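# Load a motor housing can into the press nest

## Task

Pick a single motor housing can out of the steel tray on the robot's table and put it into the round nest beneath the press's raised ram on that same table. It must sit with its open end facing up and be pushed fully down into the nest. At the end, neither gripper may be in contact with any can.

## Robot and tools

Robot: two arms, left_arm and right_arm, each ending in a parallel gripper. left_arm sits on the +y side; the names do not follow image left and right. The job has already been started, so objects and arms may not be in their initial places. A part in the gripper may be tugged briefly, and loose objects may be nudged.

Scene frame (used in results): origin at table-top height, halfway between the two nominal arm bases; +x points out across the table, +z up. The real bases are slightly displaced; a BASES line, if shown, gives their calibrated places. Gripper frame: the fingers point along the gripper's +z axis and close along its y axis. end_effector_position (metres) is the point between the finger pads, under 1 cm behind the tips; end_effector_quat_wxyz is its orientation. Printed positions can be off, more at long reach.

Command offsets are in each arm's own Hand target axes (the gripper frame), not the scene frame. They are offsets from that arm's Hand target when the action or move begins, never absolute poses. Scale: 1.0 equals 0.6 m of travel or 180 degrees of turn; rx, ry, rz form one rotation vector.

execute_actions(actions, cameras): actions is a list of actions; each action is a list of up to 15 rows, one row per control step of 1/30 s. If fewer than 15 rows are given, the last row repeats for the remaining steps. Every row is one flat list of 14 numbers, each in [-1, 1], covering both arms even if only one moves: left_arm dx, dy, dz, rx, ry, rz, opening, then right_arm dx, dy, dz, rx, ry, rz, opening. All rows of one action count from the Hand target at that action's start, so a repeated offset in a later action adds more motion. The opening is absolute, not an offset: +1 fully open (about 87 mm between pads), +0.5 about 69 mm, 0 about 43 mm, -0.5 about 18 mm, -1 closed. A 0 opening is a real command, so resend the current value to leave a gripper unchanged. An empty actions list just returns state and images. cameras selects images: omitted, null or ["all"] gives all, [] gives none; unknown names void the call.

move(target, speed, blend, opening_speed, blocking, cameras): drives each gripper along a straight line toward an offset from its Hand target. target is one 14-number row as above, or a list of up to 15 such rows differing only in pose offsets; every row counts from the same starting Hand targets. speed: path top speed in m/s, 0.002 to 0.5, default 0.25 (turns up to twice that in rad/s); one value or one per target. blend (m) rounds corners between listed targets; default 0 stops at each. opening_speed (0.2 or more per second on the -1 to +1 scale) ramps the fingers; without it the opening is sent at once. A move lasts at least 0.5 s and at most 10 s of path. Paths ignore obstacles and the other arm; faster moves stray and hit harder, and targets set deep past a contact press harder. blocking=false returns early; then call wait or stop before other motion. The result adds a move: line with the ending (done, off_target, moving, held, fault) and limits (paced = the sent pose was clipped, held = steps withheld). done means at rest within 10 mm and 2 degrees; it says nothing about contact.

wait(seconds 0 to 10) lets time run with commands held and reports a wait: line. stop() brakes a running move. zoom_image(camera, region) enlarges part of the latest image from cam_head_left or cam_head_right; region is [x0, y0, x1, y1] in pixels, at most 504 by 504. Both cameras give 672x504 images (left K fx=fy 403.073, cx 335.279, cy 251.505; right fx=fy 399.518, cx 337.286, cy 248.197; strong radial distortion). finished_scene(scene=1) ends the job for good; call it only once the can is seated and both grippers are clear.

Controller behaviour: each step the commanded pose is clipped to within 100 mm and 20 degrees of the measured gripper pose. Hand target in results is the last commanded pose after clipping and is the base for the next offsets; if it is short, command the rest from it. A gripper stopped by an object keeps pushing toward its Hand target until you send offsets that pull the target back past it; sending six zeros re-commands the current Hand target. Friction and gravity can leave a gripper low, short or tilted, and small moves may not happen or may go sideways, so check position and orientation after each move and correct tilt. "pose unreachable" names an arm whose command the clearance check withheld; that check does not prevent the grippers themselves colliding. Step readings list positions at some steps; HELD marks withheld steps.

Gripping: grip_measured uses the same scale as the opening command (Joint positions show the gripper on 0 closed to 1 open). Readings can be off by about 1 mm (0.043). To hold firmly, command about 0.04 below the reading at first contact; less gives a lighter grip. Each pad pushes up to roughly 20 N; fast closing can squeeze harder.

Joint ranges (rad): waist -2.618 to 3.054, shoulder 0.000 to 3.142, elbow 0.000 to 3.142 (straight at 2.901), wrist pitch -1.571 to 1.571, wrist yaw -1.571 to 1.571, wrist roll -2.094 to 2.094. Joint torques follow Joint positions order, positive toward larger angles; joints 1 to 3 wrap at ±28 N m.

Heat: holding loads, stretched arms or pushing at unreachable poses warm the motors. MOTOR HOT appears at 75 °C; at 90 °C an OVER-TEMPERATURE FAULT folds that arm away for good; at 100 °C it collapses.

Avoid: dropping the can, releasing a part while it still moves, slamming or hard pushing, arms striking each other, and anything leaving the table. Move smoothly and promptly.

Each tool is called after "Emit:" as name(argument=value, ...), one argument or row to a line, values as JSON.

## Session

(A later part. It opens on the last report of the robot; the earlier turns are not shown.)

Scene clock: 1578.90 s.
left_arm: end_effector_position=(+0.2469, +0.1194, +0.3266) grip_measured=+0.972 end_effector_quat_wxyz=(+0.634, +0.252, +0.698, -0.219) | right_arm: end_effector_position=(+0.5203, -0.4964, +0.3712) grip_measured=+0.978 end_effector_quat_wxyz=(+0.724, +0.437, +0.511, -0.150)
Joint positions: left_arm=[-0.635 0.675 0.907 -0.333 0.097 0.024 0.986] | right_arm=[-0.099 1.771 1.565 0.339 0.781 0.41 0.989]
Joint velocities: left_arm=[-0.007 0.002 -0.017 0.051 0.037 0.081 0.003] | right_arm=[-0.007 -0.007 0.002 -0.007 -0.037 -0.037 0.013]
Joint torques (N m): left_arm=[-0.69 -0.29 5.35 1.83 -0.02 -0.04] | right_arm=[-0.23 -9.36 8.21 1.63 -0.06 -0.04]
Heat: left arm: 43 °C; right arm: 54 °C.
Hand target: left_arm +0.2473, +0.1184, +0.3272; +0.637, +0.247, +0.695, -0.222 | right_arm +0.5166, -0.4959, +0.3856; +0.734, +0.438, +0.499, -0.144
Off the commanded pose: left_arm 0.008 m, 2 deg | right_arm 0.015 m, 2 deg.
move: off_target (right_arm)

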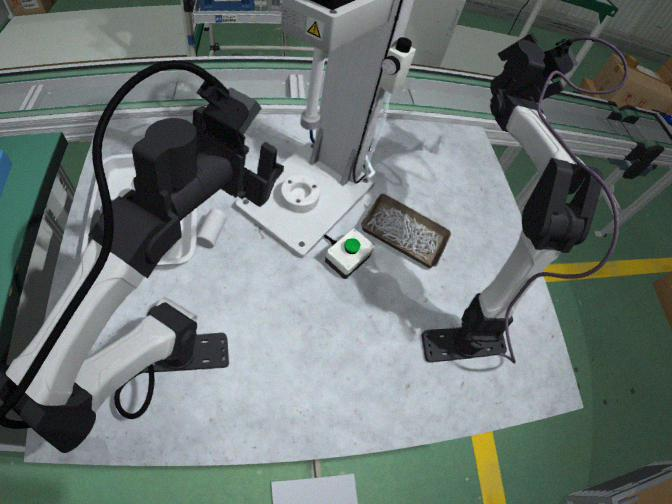

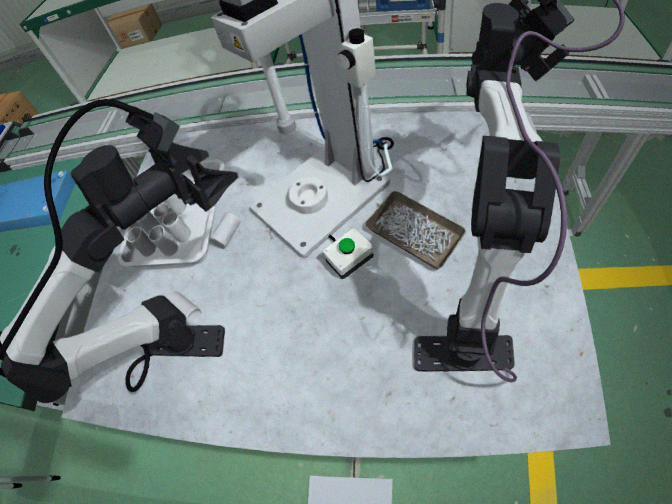

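Emit:
move(
  target=[
    [0.297,0.226,0.001,0.027,0.471,0.027,0.3,0,0,0,0,0,0,1],
  ],
  speed=0.25,
)

Emit:
zoom_image(
  camera="cam_head_right",
  region=[170, 160, 270, 260],
)

Emit:
zoom_image(
  camera="cam_head_left",
  region=[150, 160, 250, 260],
)

Scene clock: 1618.13 s.
left_arm: end_effector_position=(+0.3192, +0.2342, +0.1403) grip_measured=+0.300 end_effector_quat_wxyz=(+0.001, +0.373, +0.928, +0.003) | right_arm: end_effector_position=(+0.5203, -0.4964, +0.3712) grip_measured=+0.978 end_effector_quat_wxyz=(+0.724, +0.437, +0.511, -0.150)
Joint positions: left_arm=[-0.301 1.828 1.671 -1.412 -0.005 0.517 0.65] | right_arm=[-0.099 1.771 1.565 0.339 0.781 0.41 0.989]
Joint velocities: left_arm=[-0.002 -0.017 -0.002 -0.095 -0.037 -0.037 -0.001] | right_arm=[-0.002 -0.002 0.012 0.007 0.007 -0.007 0.013]
Joint torques (N m): left_arm=[0.68 -8.14 7.39 -0.01 0.05 0.19] | right_arm=[-0.23 -9.35 8.21 1.63 -0.06 -0.04]
Heat: left arm: 42 °C; right arm: 54 °C.
Hand target: left_arm +0.3234, +0.2375, +0.1442; +0.002, +0.375, +0.927, +0.008 | right_arm +0.5166, -0.4959, +0.3856; +0.734, +0.438, +0.499, -0.144
Off the commanded pose: left_arm 0.010 m, 1 deg | right_arm 0.015 m, 2 deg.
move: off_target (right_arm)

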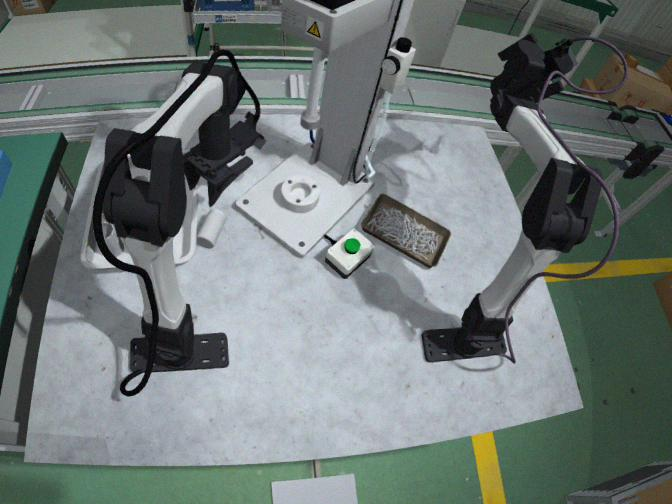

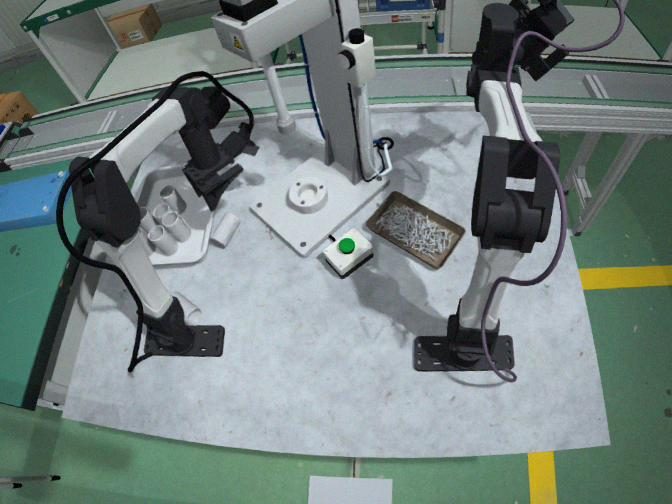

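Scaled by 5.040.

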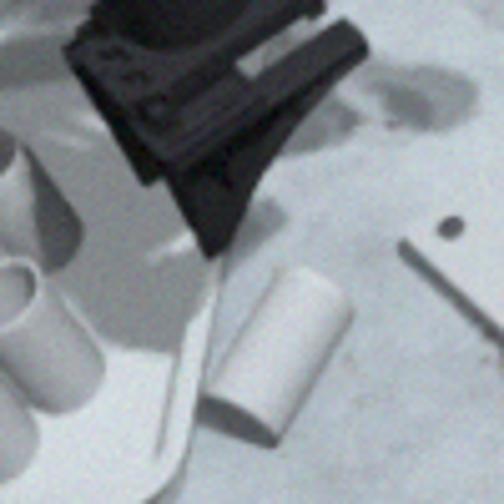

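Scaled by 5.040.

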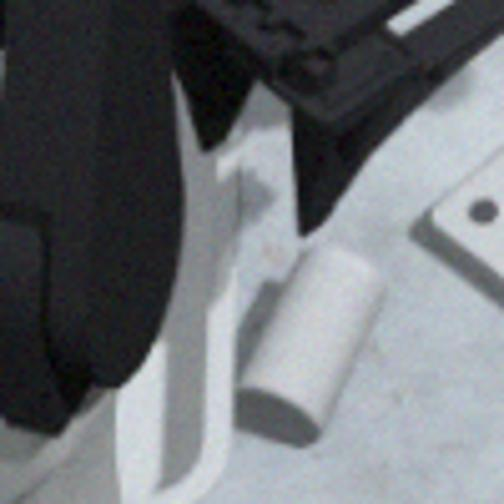

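Emit:
move(
  target=[
    [-0.018,-0.025,0.107,0,0,0,0.5,0,0,0,0,0,0,1],
  ],
  speed=0.12,
)

Emit:
zoom_image(
  camera="cam_head_right",
  region=[170, 160, 270, 260],
)

Emit:
zoom_image(
  camera="cam_head_left",
  region=[150, 160, 250, 260],
)

Scene clock: 1625.73 s.
left_arm: end_effector_position=(+0.3193, +0.2215, +0.0846) grip_measured=+0.500 end_effector_quat_wxyz=(+0.005, +0.377, +0.926, +0.003) | right_arm: end_effector_position=(+0.5203, -0.4964, +0.3712) grip_measured=+0.978 end_effector_quat_wxyz=(+0.724, +0.437, +0.511, -0.150)
Joint positions: left_arm=[-0.338 1.839 1.465 -1.187 -0.006 0.488 0.75] | right_arm=[-0.099 1.771 1.565 0.339 0.781 0.41 0.989]
Joint velocities: left_arm=[-0.007 0.007 0.012 0.022 -0.095 -0.037 0.004] | right_arm=[0.022 -0.007 0.017 0.037 0.007 -0.066 -0.013]
Joint torques (N m): left_arm=[-0.5 -7.99 4.63 0.29 0.07 -0.06] | right_arm=[-0.23 -9.35 8.21 1.63 -0.06 -0.04]
Heat: left arm: 43 °C; right arm: 54 °C.
Hand target: left_arm +0.3203, +0.2206, +0.0796; +0.002, +0.375, +0.927, +0.007 | right_arm +0.5166, -0.4959, +0.3856; +0.734, +0.438, +0.499, -0.144
Off the commanded pose: left_arm 0.005 m, 1 deg | right_arm 0.015 m, 2 deg.
move: off_target (right_arm)

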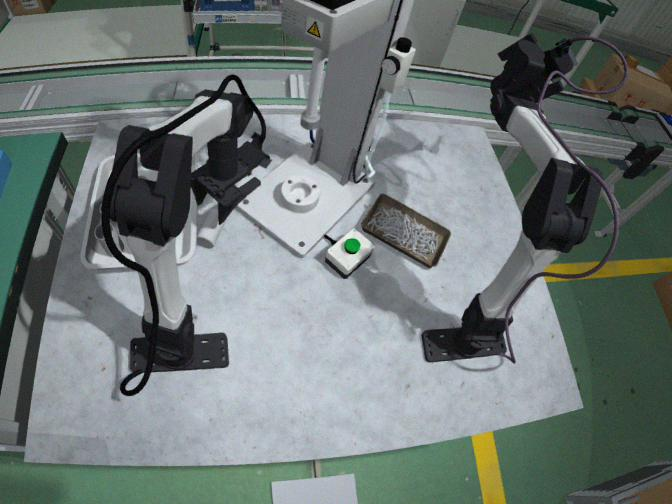

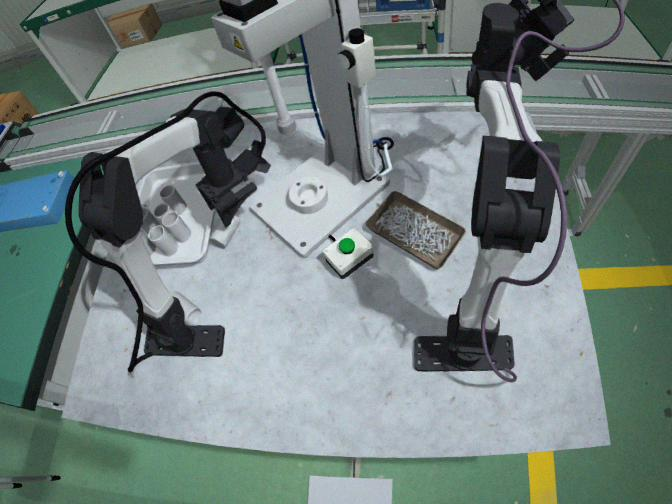

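Scaled by 5.040.

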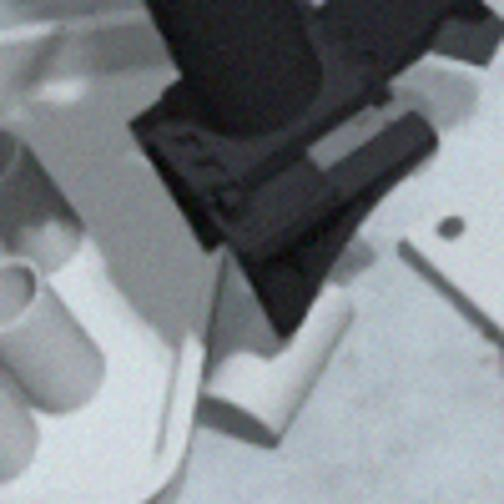

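Scaled by 5.040.

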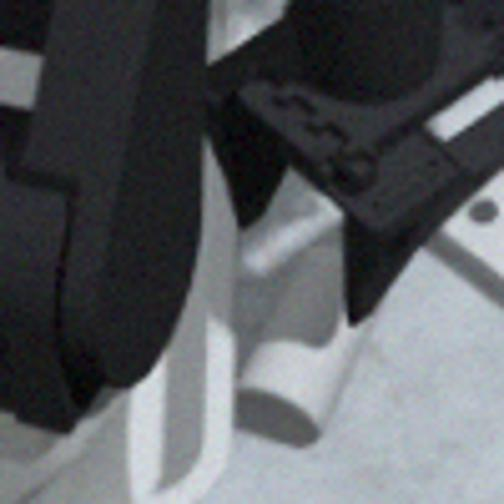

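Emit:
move(
  target=[
    [-0.022,0.008,0,0,0,0,0.5,0,0,0,0,0,0,1],
    [-0.022,0.008,0.075,0,0,0,0.5,0,0,0,0,0,0,1],
  ],
  speed=0.08,
)

Emit:
zoom_image(
  camera="cam_head_right",
  region=[170, 160, 270, 260],
)

Emit:
zoom_image(
  camera="cam_head_left",
  region=[150, 160, 250, 260],
)

Scene clock: 1635.13 s.
left_arm: end_effector_position=(+0.3324, +0.2163, +0.0395) grip_measured=+0.500 end_effector_quat_wxyz=(+0.005, +0.377, +0.926, +0.003) | right_arm: end_effector_position=(+0.5203, -0.4964, +0.3712) grip_measured=+0.978 end_effector_quat_wxyz=(+0.724, +0.437, +0.511, -0.150)
Joint positions: left_arm=[-0.342 1.927 1.399 -1.032 -0.006 0.484 0.75] | right_arm=[-0.099 1.771 1.565 0.339 0.781 0.41 0.989]
Joint velocities: left_arm=[-0.007 0.002 -0.002 -0.037 -0.022 -0.037 0.004] | right_arm=[0.002 -0.002 -0.012 -0.066 -0.037 0.022 0.013]
Joint torques (N m): left_arm=[-0.38 -8.62 4.56 0.33 0.07 -0.07] | right_arm=[-0.23 -9.36 8.21 1.63 -0.06 -0.04]
Heat: left arm: 42 °C; right arm: 54 °C.
Hand target: left_arm +0.3326, +0.2159, +0.0342; +0.002, +0.375, +0.927, +0.007 | right_arm +0.5166, -0.4959, +0.3856; +0.734, +0.438, +0.499, -0.144
Off the commanded pose: left_arm 0.005 m, 1 deg | right_arm 0.015 m, 2 deg.
move: off_target (right_arm)

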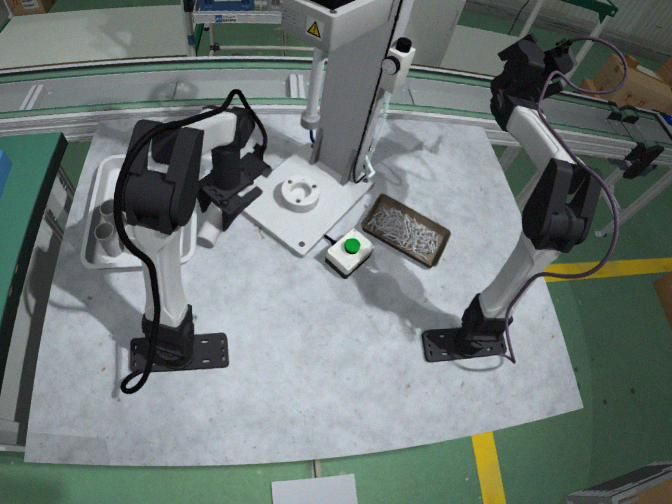

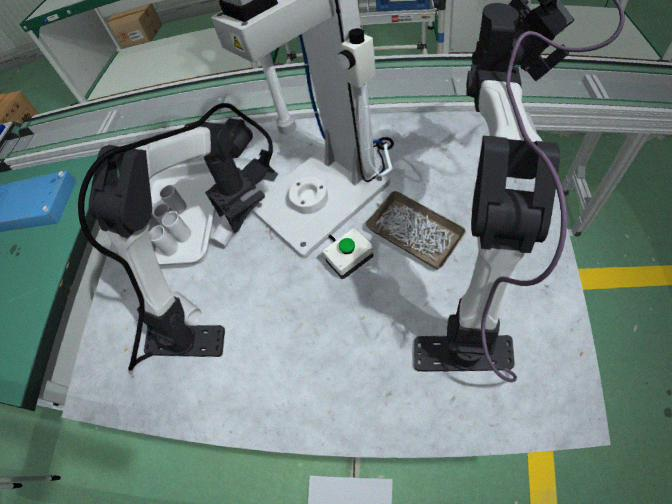

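Scaled by 5.040.

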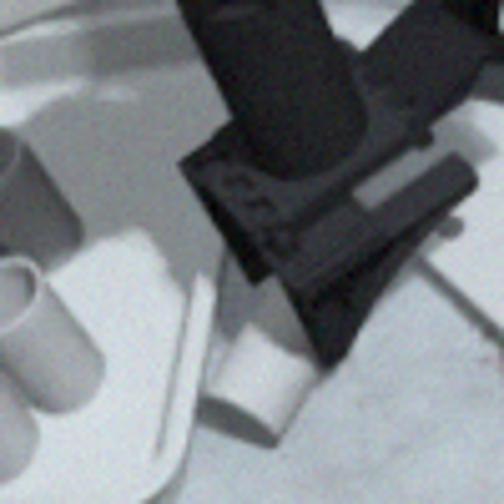

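Scaled by 5.040.

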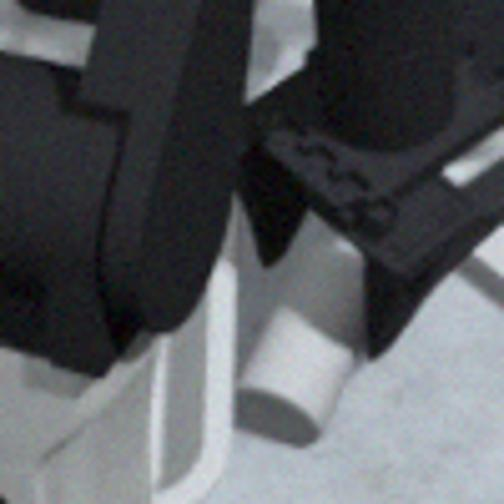

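Emit:
move(
  target=[
    [0,0,0.028,0,0,0,0.5,0,0,0,0,0,0,1],
  ],
  speed=0.06,
  cameras=[],
)

Emit:
move(
  target=[
    [0,0,0,0,0,0,-0.1,0,0,0,0,0,0,1],
  ],
  opening_speed=0.4,
)

Emit:
zoom_image(
  camera="cam_head_right",
  region=[170, 160, 270, 260],
)

Emit:
zoom_image(
  camera="cam_head_left",
  region=[150, 160, 250, 260],
)

Scene clock: 1639.50 s.
left_arm: end_effector_position=(+0.3329, +0.2161, +0.0233) grip_measured=+0.500 end_effector_quat_wxyz=(+0.006, +0.377, +0.926, +0.004) | right_arm: end_effector_position=(+0.5203, -0.4964, +0.3712) grip_measured=+0.978 end_effector_quat_wxyz=(+0.724, +0.437, +0.511, -0.150)
Joint positions: left_arm=[-0.342 1.946 1.357 -0.97 -0.006 0.484 0.75] | right_arm=[-0.099 1.771 1.565 0.339 0.781 0.41 0.989]
Joint velocities: left_arm=[-0.002 -0.017 -0.007 -0.066 0.007 0.022 0.001] | right_arm=[0.012 -0.002 0.007 -0.051 0.051 -0.051 0.013]
Joint torques (N m): left_arm=[-0.23 -8.43 4.3 0.29 0.07 -0.06] | right_arm=[-0.23 -9.36 8.21 1.63 -0.06 -0.04]
Heat: left arm: 42 °C; right arm: 54 °C.
Hand target: left_arm +0.3325, +0.2163, +0.0173; +0.002, +0.375, +0.927, +0.007 | right_arm +0.5166, -0.4959, +0.3856; +0.734, +0.438, +0.499, -0.144
Off the commanded pose: left_arm 0.006 m, 1 deg | right_arm 0.015 m, 2 deg.
move: off_target (right_arm)
No camera images: "cameras" was empty.

Scene clock: 1641.20 s.
left_arm: end_effector_position=(+0.3334, +0.2142, +0.0231) grip_measured=+0.110 end_effector_quat_wxyz=(+0.009, +0.372, +0.928, +0.002) | right_arm: end_effector_position=(+0.5203, -0.4964, +0.3712) grip_measured=+0.978 end_effector_quat_wxyz=(+0.724, +0.437, +0.511, -0.150)
Joint positions: left_arm=[-0.344 1.946 1.357 -0.965 -0.002 0.472 0.555] | right_arm=[-0.099 1.771 1.565 0.339 0.781 0.41 0.989]
Joint velocities: left_arm=[-0.007 -0.007 -0.002 0.037 -0.037 -0.007 -0.009] | right_arm=[0.002 0.007 -0.007 0.037 -0.022 -0.022 -0.003]
Joint torques (N m): left_arm=[-0.06 -8.44 4.29 0.25 0.01 0.11] | right_arm=[-0.23 -9.36 8.21 1.63 -0.06 -0.04]
Heat: left arm: 42 °C; right arm: 54 °C.
Hand target: left_arm +0.3326, +0.2164, +0.0173; +0.002, +0.375, +0.927, +0.007 | right_arm +0.5166, -0.4959, +0.3856; +0.734, +0.438, +0.499, -0.144
Off the commanded pose: left_arm 0.006 m, 1 deg | right_arm 0.015 m, 2 deg.
move: off_target (right_arm)

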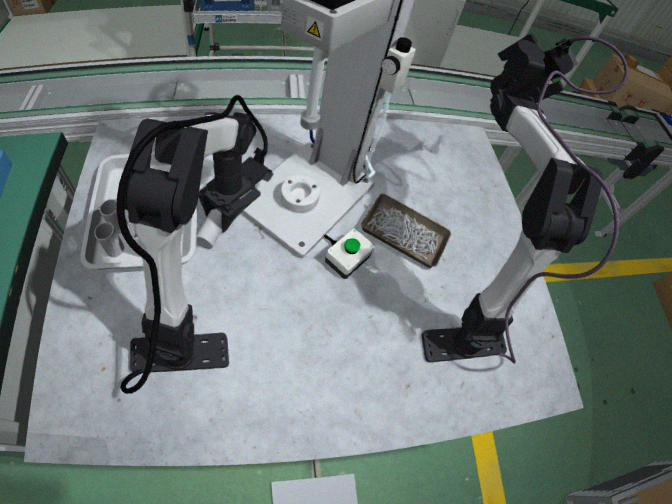

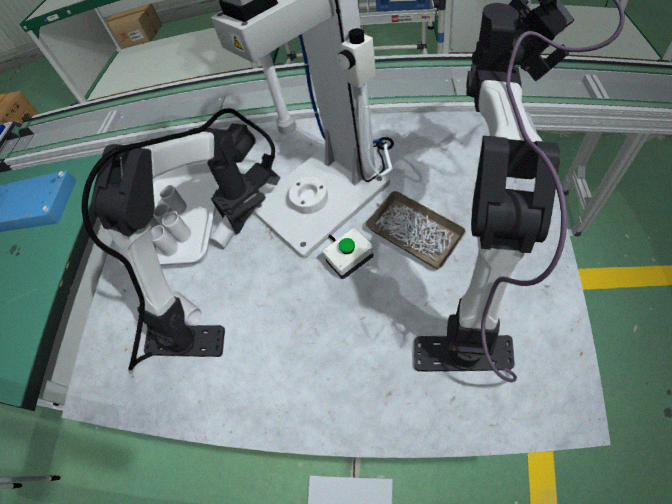

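Scaled by 5.040.

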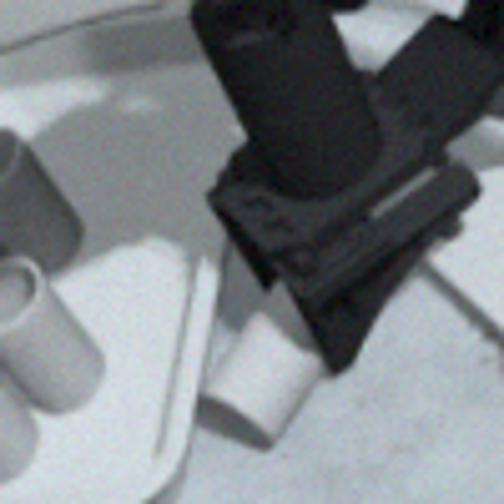

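Scaled by 5.040.

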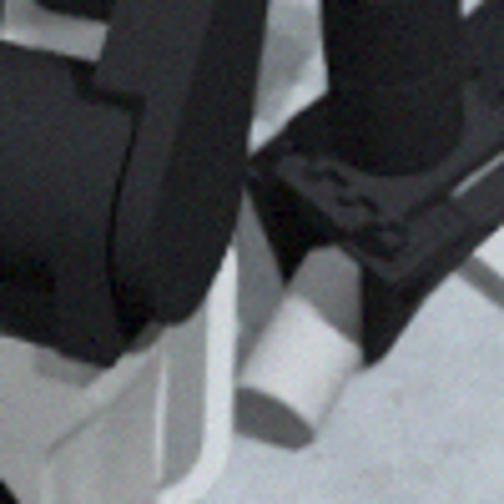

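Emit:
move(
  target=[
    [0,0,0,0,0,0,-0.4,0,0,0,0,0,0,1],
  ],
  opening_speed=0.4,
)

Emit:
zoom_image(
  camera="cam_head_right",
  region=[170, 160, 270, 260],
)

Emit:
zoom_image(
  camera="cam_head_left",
  region=[150, 160, 250, 260],
)

Scene clock: 1644.50 s.
left_arm: end_effector_position=(+0.3334, +0.2142, +0.0231) grip_measured=+0.110 end_effector_quat_wxyz=(+0.009, +0.372, +0.928, +0.002) | right_arm: end_effector_position=(+0.5203, -0.4964, +0.3712) grip_measured=+0.978 end_effector_quat_wxyz=(+0.724, +0.437, +0.511, -0.150)
Joint positions: left_arm=[-0.344 1.946 1.357 -0.965 -0.002 0.472 0.555] | right_arm=[-0.099 1.771 1.565 0.339 0.781 0.41 0.989]
Joint velocities: left_arm=[-0.002 -0.002 -0.017 -0.037 -0.051 0.007 -0.009] | right_arm=[0.007 0.002 -0.007 -0.022 0.037 -0.051 -0.013]
Joint torques (N m): left_arm=[-0.05 -8.43 4.34 0.27 0.01 0.11] | right_arm=[-0.23 -9.36 8.21 1.63 -0.06 -0.04]
Heat: left arm: 42 °C; right arm: 54 °C.
Hand target: left_arm +0.3326, +0.2164, +0.0173; +0.002, +0.375, +0.927, +0.007 | right_arm +0.5166, -0.4959, +0.3856; +0.734, +0.438, +0.499, -0.144
Off the commanded pose: left_arm 0.006 m, 1 deg | right_arm 0.015 m, 2 deg.
move: off_target (right_arm)

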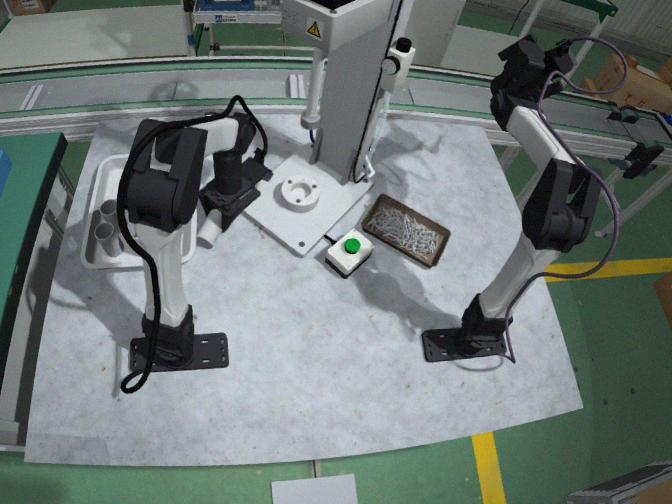

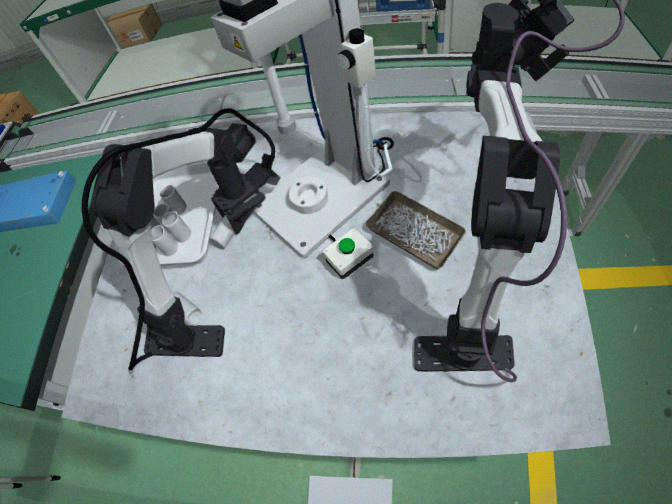

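Scaled by 5.040.

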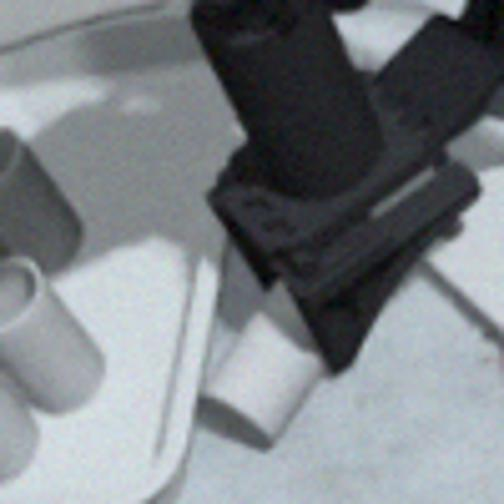

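Scaled by 5.040.

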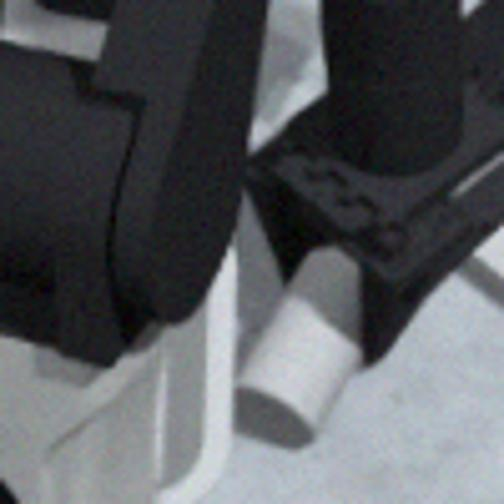

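Emit:
move(
  target=[
    [0,0,0,0,0,0,0.5,0,0,0,0,0,0,1],
  ],
  opening_speed=0.6,
  cameras=[],
)

Emit:
move(
  target=[
    [0,0,0,0,0,-0.083,0.5,0,0,0,0,0,0,1],
  ],
  speed=0.1,
  cameras=[],
)

Emit:
move(
  target=[
    [0,0,0,0,0,0,-0.2,0,0,0,0,0,0,1],
  ],
  opening_speed=0.4,
)

Emit:
zoom_image(
  camera="cam_head_right",
  region=[170, 160, 270, 260],
)

Emit:
zoom_image(
  camera="cam_head_left",
  region=[150, 160, 250, 260],
)

Scene clock: 1654.27 s.
left_arm: end_effector_position=(+0.3335, +0.2144, +0.0231) grip_measured=+0.500 end_effector_quat_wxyz=(+0.009, +0.372, +0.928, +0.003) | right_arm: end_effector_position=(+0.5203, -0.4964, +0.3712) grip_measured=+0.978 end_effector_quat_wxyz=(+0.724, +0.437, +0.511, -0.150)
Joint positions: left_arm=[-0.344 1.946 1.357 -0.965 -0.004 0.471 0.75] | right_arm=[-0.099 1.771 1.565 0.339 0.781 0.41 0.989]
Joint velocities: left_arm=[-0.022 0.002 -0.007 -0.081 -0.022 -0.007 0.007] | right_arm=[0.007 -0.017 0.012 0.066 -0.007 -0.051 -0.018]
Joint torques (N m): left_arm=[0.01 -8.47 4.31 0.23 0.04 0.12] | right_arm=[-0.21 -9.36 8.21 1.63 -0.06 -0.04]
Heat: left arm: 41 °C; right arm: 54 °C.
Hand target: left_arm +0.3325, +0.2164, +0.0173; +0.002, +0.375, +0.927, +0.007 | right_arm +0.5166, -0.4959, +0.3856; +0.734, +0.438, +0.499, -0.144
Off the commanded pose: left_arm 0.006 m, 1 deg | right_arm 0.015 m, 2 deg.
move: off_target (right_arm)
No camera images: "cameras" was empty.

Scene clock: 1656.20 s.
left_arm: end_effector_position=(+0.3286, +0.2141, +0.0196) grip_measured=+0.500 end_effector_quat_wxyz=(+0.003, +0.260, +0.966, +0.002) | right_arm: end_effector_position=(+0.5203, -0.4964, +0.3712) grip_measured=+0.978 end_effector_quat_wxyz=(+0.724, +0.437, +0.511, -0.150)
Joint positions: left_arm=[-0.323 1.957 1.357 -0.965 -0.005 0.255 0.75] | right_arm=[-0.099 1.771 1.565 0.339 0.781 0.41 0.989]
Joint velocities: left_arm=[0.002 0.002 0.012 0.007 -0.007 0.037 0.001] | right_arm=[-0.012 -0.012 -0.007 0.007 0.037 -0.066 -0.003]
Joint torques (N m): left_arm=[0.66 -8.31 5.85 0.19 0.04 -0.07] | right_arm=[-0.23 -9.36 8.23 1.63 -0.06 -0.04]
Heat: left arm: 41 °C; right arm: 54 °C.
Hand target: left_arm +0.3327, +0.2166, +0.0173; +0.003, +0.251, +0.968, +0.007 | right_arm +0.5166, -0.4959, +0.3856; +0.734, +0.438, +0.499, -0.144
Off the commanded pose: left_arm 0.005 m, 1 deg | right_arm 0.015 m, 2 deg.
move: off_target (right_arm)
No camera images: "cameras" was empty.

Scene clock: 1658.17 s.
left_arm: end_effector_position=(+0.3286, +0.2143, +0.0196) grip_measured=+0.008 end_effector_quat_wxyz=(+0.003, +0.258, +0.966, +0.003) | right_arm: end_effector_position=(+0.5203, -0.4964, +0.3712) grip_measured=+0.978 end_effector_quat_wxyz=(+0.724, +0.437, +0.511, -0.150)
Joint positions: left_arm=[-0.323 1.957 1.357 -0.965 -0.006 0.252 0.504] | right_arm=[-0.099 1.771 1.565 0.339 0.781 0.41 0.989]
Joint velocities: left_arm=[-0.012 -0.007 0.002 0.022 0.022 0.051 -0.004] | right_arm=[0.002 0.007 0.002 -0.022 0.007 -0.022 0.008]
Joint torques (N m): left_arm=[0.65 -8.29 5.9 0.18 0.04 -0.02] | right_arm=[-0.23 -9.35 8.21 1.62 -0.06 -0.04]
Heat: left arm: 41 °C; right arm: 54 °C.
Hand target: left_arm +0.3327, +0.2166, +0.0173; +0.003, +0.251, +0.968, +0.007 | right_arm +0.5166, -0.4959, +0.3856; +0.734, +0.438, +0.499, -0.144
Off the commanded pose: left_arm 0.005 m, 1 deg | right_arm 0.015 m, 2 deg.
move: off_target (right_arm)

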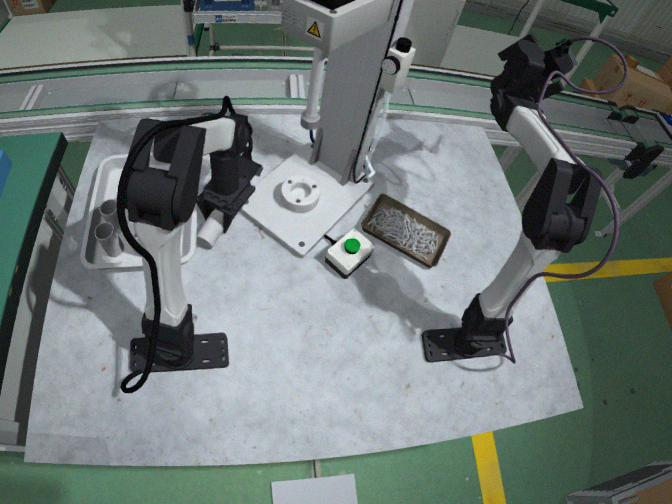

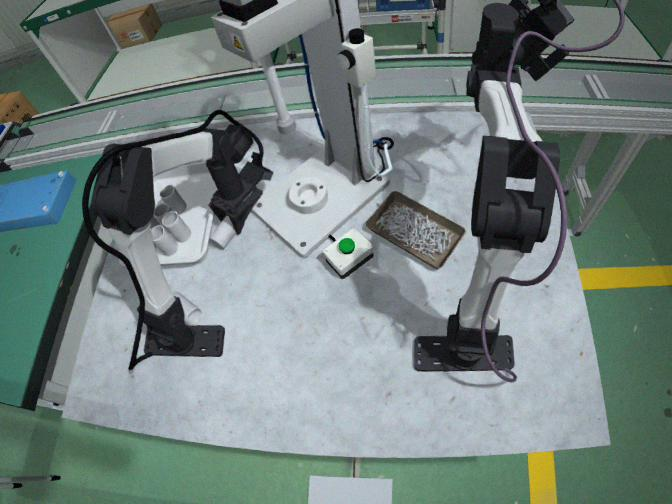

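Scaled by 5.040.

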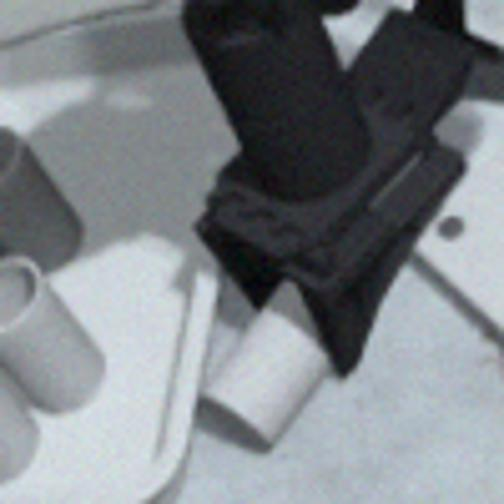

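Scaled by 5.040.

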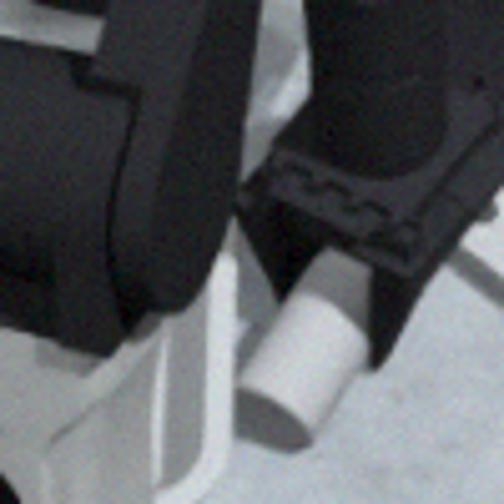

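Emit:
move(
  target=[
    [0,0,-0.3,0,0,0,-0.6,0,0,0,0,0,0,1],
  ],
  speed=0.12,
)

Emit:
zoom_image(
  camera="cam_head_right",
  region=[170, 150, 270, 250],
)

Emit:
zoom_image(
  camera="cam_head_left",
  region=[150, 140, 250, 240],
)

Scene clock: 1663.13 s.
left_arm: end_effector_position=(+0.3360, +0.2117, +0.1801) grip_measured=-0.005 end_effector_quat_wxyz=(+0.035, +0.254, +0.967, +0.002) | right_arm: end_effector_position=(+0.5203, -0.4964, +0.3712) grip_measured=+0.978 end_effector_quat_wxyz=(+0.724, +0.437, +0.511, -0.150)
Joint positions: left_arm=[-0.323 1.897 1.931 -1.534 -0.005 0.243 0.498] | right_arm=[-0.099 1.771 1.565 0.339 0.781 0.41 0.989]
Joint velocities: left_arm=[-0.017 0.007 -0.002 0.051 0.007 0.022 0.001] | right_arm=[-0.007 -0.007 -0.002 -0.051 0.066 -0.007 0.024]
Joint torques (N m): left_arm=[-0.49 -13.01 7.65 0.09 -0.01 -0.07] | right_arm=[-0.21 -9.35 8.21 1.63 -0.06 -0.04]
Heat: left arm: 42 °C; right arm: 54 °C.
Hand target: left_arm +0.3336, +0.2118, +0.1979; +0.003, +0.252, +0.968, +0.007 | right_arm +0.5166, -0.4959, +0.3856; +0.734, +0.438, +0.499, -0.144
Off the commanded pose: left_arm 0.018 m, 4 deg | right_arm 0.015 m, 2 deg.
joint sent to its limit (left arm) — joint 4 (wrist pitch), lower limit. The joint targets are off in orientation, not in position.
move: off_target (left_arm, right_arm)

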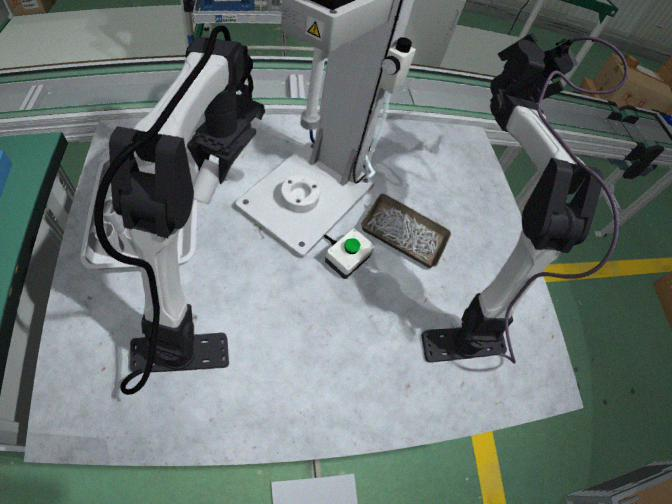

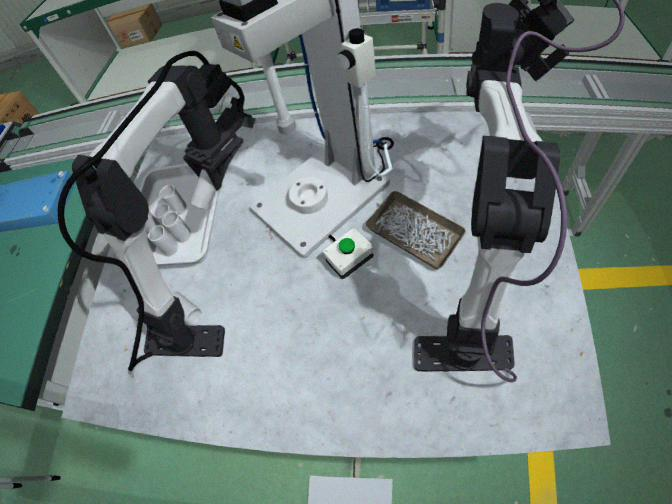

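Scaled by 5.040.

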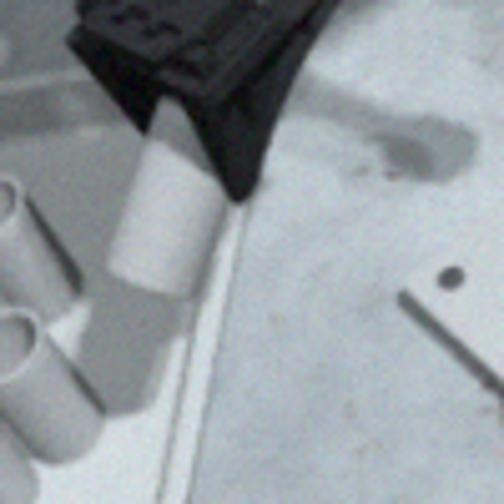

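Scaled by 5.040.

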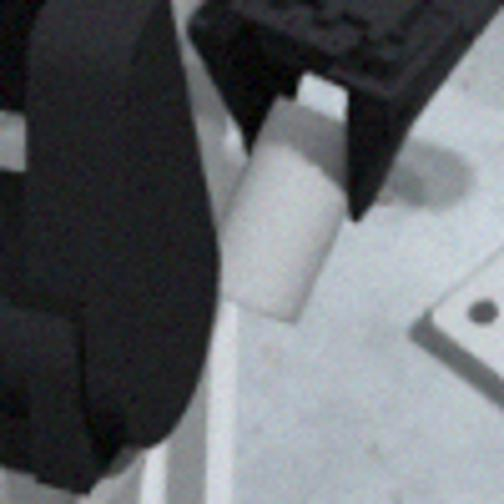

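Emit:
move(
  target=[
    [0.022,-0.112,0.03,-0.0,-0.356,0,-0.6,0,0,0,0,0,0,1],
  ],
  speed=0.15,
)

Emit:
zoom_image(
  camera="cam_head_right",
  region=[190, 150, 310, 270],
)

Emit:
zoom_image(
  camera="cam_head_left",
  region=[190, 150, 310, 270],
)

Scene clock: 1677.73 s.
left_arm: end_effector_position=(+0.2826, +0.1647, +0.1778) grip_measured=-0.005 end_effector_quat_wxyz=(+0.497, +0.223, +0.829, -0.128) | right_arm: end_effector_position=(+0.5203, -0.4964, +0.3712) grip_measured=+0.978 end_effector_quat_wxyz=(+0.724, +0.437, +0.511, -0.150)
Joint positions: left_arm=[-0.429 0.82 0.685 -0.364 0.122 0.077 0.498] | right_arm=[-0.099 1.771 1.565 0.339 0.781 0.41 0.989]
Joint velocities: left_arm=[-0.007 -0.017 -0.022 -0.007 0.051 -0.007 -0.011] | right_arm=[0.017 0.002 0.007 0.007 -0.066 -0.037 -0.013]
Joint torques (N m): left_arm=[-0.58 -2.55 6.13 1.89 0.14 -0.04] | right_arm=[-0.23 -9.35 8.21 1.63 -0.06 -0.04]
Heat: left arm: 42 °C; right arm: 54 °C.
Hand target: left_arm +0.2861, +0.1609, +0.1858; +0.514, +0.220, +0.818, -0.133 | right_arm +0.5166, -0.4959, +0.3856; +0.734, +0.438, +0.499, -0.144
Off the commanded pose: left_arm 0.009 m, 3 deg | right_arm 0.015 m, 2 deg.
move: off_target (left_arm, right_arm)

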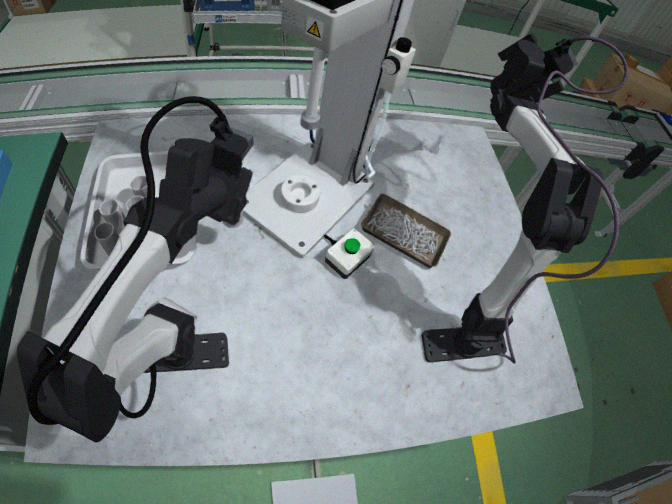

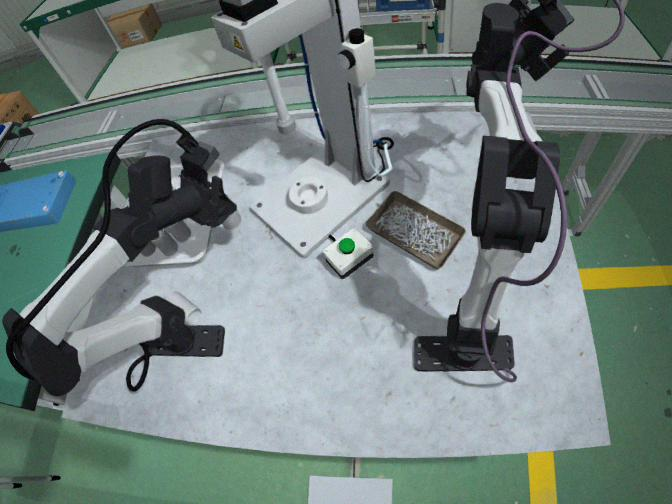

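Scaled by 4.200.

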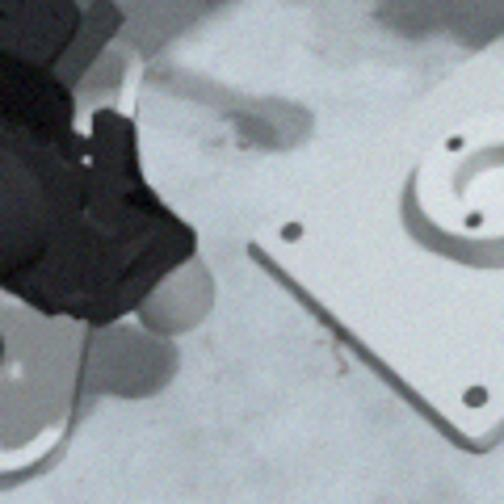

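Scaled by 4.200.

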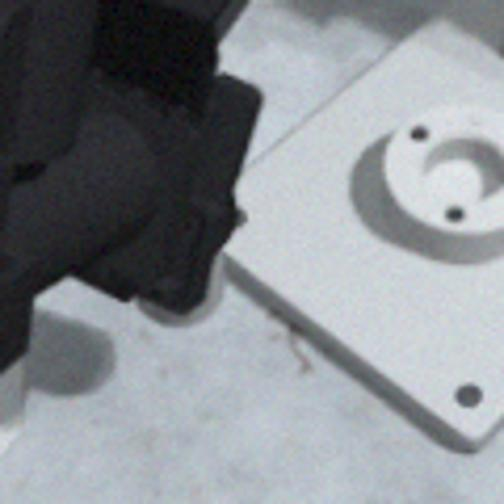

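Emit:
move(
  target=[
    [0,0,0,0,-0.09,0,-0.6,0,0,0,0,0,0,1],
  ],
  speed=0.15,
)

Emit:
zoom_image(
  camera="cam_head_right",
  region=[190, 150, 310, 270],
)

Emit:
zoom_image(
  camera="cam_head_left",
  region=[190, 150, 310, 270],
)

Scene clock: 1685.73 s.
left_arm: end_effector_position=(+0.2812, +0.1632, +0.1782) grip_measured=-0.005 end_effector_quat_wxyz=(+0.609, +0.206, +0.750, -0.156) | right_arm: end_effector_position=(+0.5203, -0.4964, +0.3712) grip_measured=+0.978 end_effector_quat_wxyz=(+0.724, +0.437, +0.511, -0.150)
Joint positions: left_arm=[-0.41 0.604 0.395 -0.004 0.157 0.051 0.498] | right_arm=[-0.099 1.771 1.565 0.339 0.781 0.41 0.989]
Joint velocities: left_arm=[-0.002 -0.012 0.007 -0.022 -0.007 -0.022 0.009] | right_arm=[-0.002 -0.012 -0.032 -0.022 0.007 0.022 -0.013]
Joint torques (N m): left_arm=[0.62 -0.38 6.38 2.05 0.22 -0.08] | right_arm=[-0.23 -9.36 8.21 1.63 -0.06 -0.04]
Heat: left arm: 43 °C; right arm: 54 °C.
Hand target: left_arm +0.2846, +0.1615, +0.1868; +0.624, +0.201, +0.737, -0.163 | right_arm +0.5166, -0.4959, +0.3856; +0.734, +0.438, +0.499, -0.144
Off the commanded pose: left_arm 0.009 m, 2 deg | right_arm 0.015 m, 2 deg.
move: off_target (right_arm)

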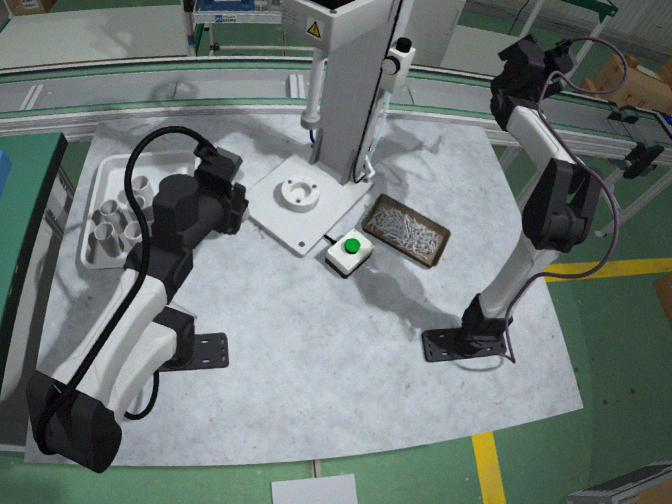

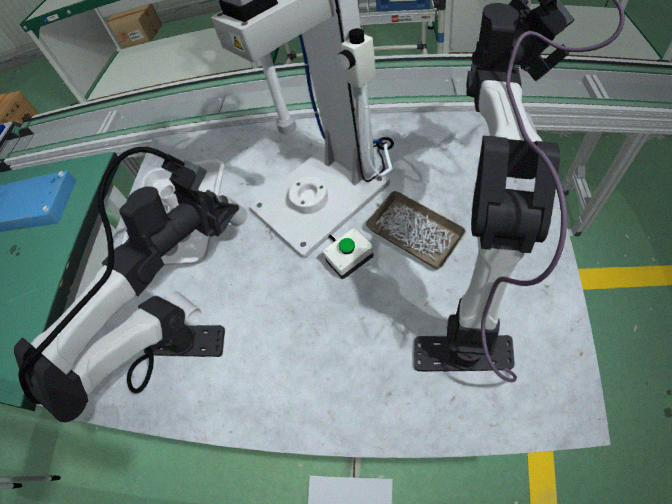

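Scaled by 4.200.

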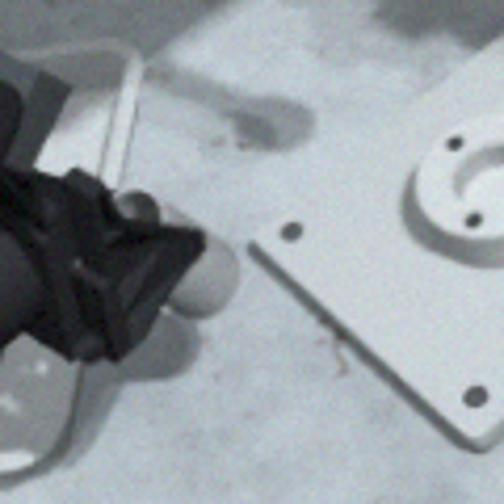

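Scaled by 4.200.

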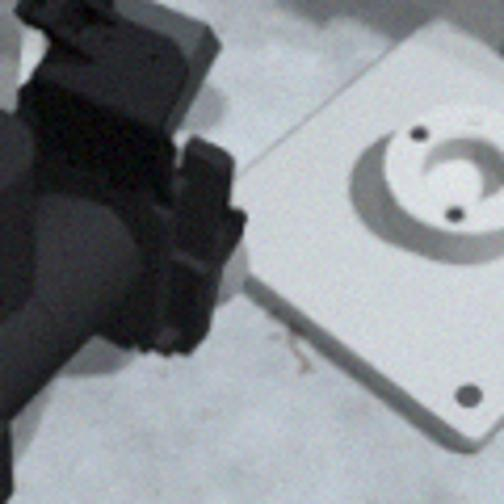

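Emit:
move(
  target=[
    [0.14,-0.002,0.024,0,0.022,0,-0.6,0,0,0,0,0,0,1],
  ],
  speed=0.1,
)

Emit:
zoom_image(
  camera="cam_head_right",
  region=[190, 170, 310, 290],
)

Emit:
zoom_image(
  camera="cam_head_left",
  region=[190, 170, 310, 290],
)

Scene clock: 1692.83 s.
left_arm: end_effector_position=(+0.2799, +0.1636, +0.0937) grip_measured=-0.005 end_effector_quat_wxyz=(+0.584, +0.208, +0.770, -0.154) | right_arm: end_effector_position=(+0.5203, -0.4964, +0.3712) grip_measured=+0.978 end_effector_quat_wxyz=(+0.724, +0.437, +0.511, -0.150)
Joint positions: left_arm=[-0.41 0.732 0.135 0.319 0.158 0.051 0.498] | right_arm=[-0.099 1.771 1.565 0.339 0.781 0.41 0.989]
Joint velocities: left_arm=[0.012 -0.012 -0.017 0.022 -0.081 -0.007 0.004] | right_arm=[0.007 -0.002 -0.022 0.037 -0.037 -0.051 -0.013]
Joint torques (N m): left_arm=[0.27 -0.38 6.26 2.01 0.15 0.04] | right_arm=[-0.23 -9.37 8.21 1.63 -0.06 -0.04]
Heat: left arm: 43 °C; right arm: 54 °C.
Hand target: left_arm +0.2842, +0.1622, +0.1012; +0.598, +0.206, +0.758, -0.156 | right_arm +0.5166, -0.4959, +0.3856; +0.734, +0.438, +0.499, -0.144
Off the commanded pose: left_arm 0.009 m, 2 deg | right_arm 0.015 m, 2 deg.
move: off_target (right_arm)

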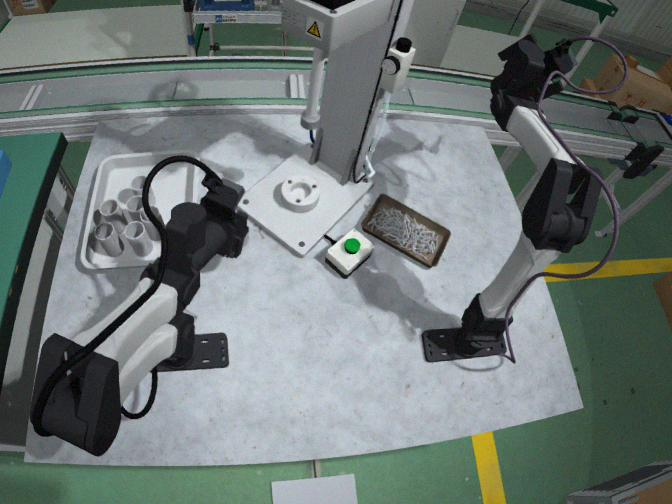

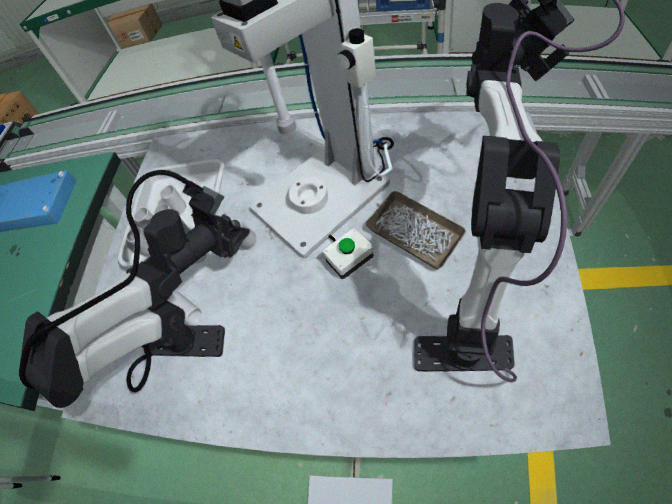

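Scaled by 4.200.

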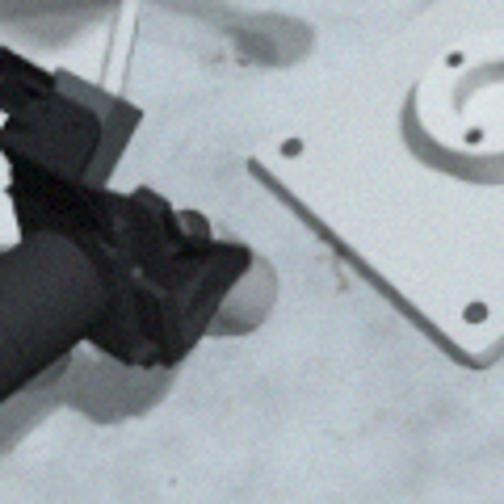

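Scaled by 4.200.

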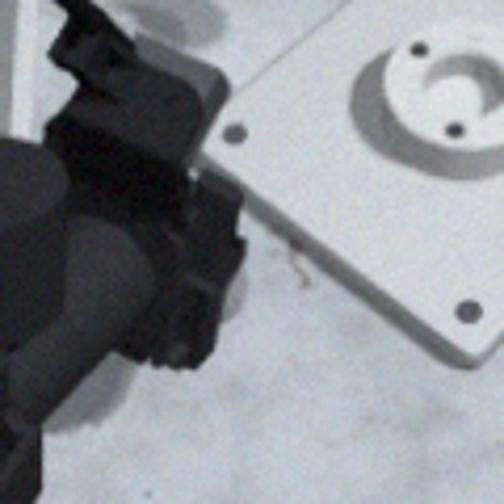

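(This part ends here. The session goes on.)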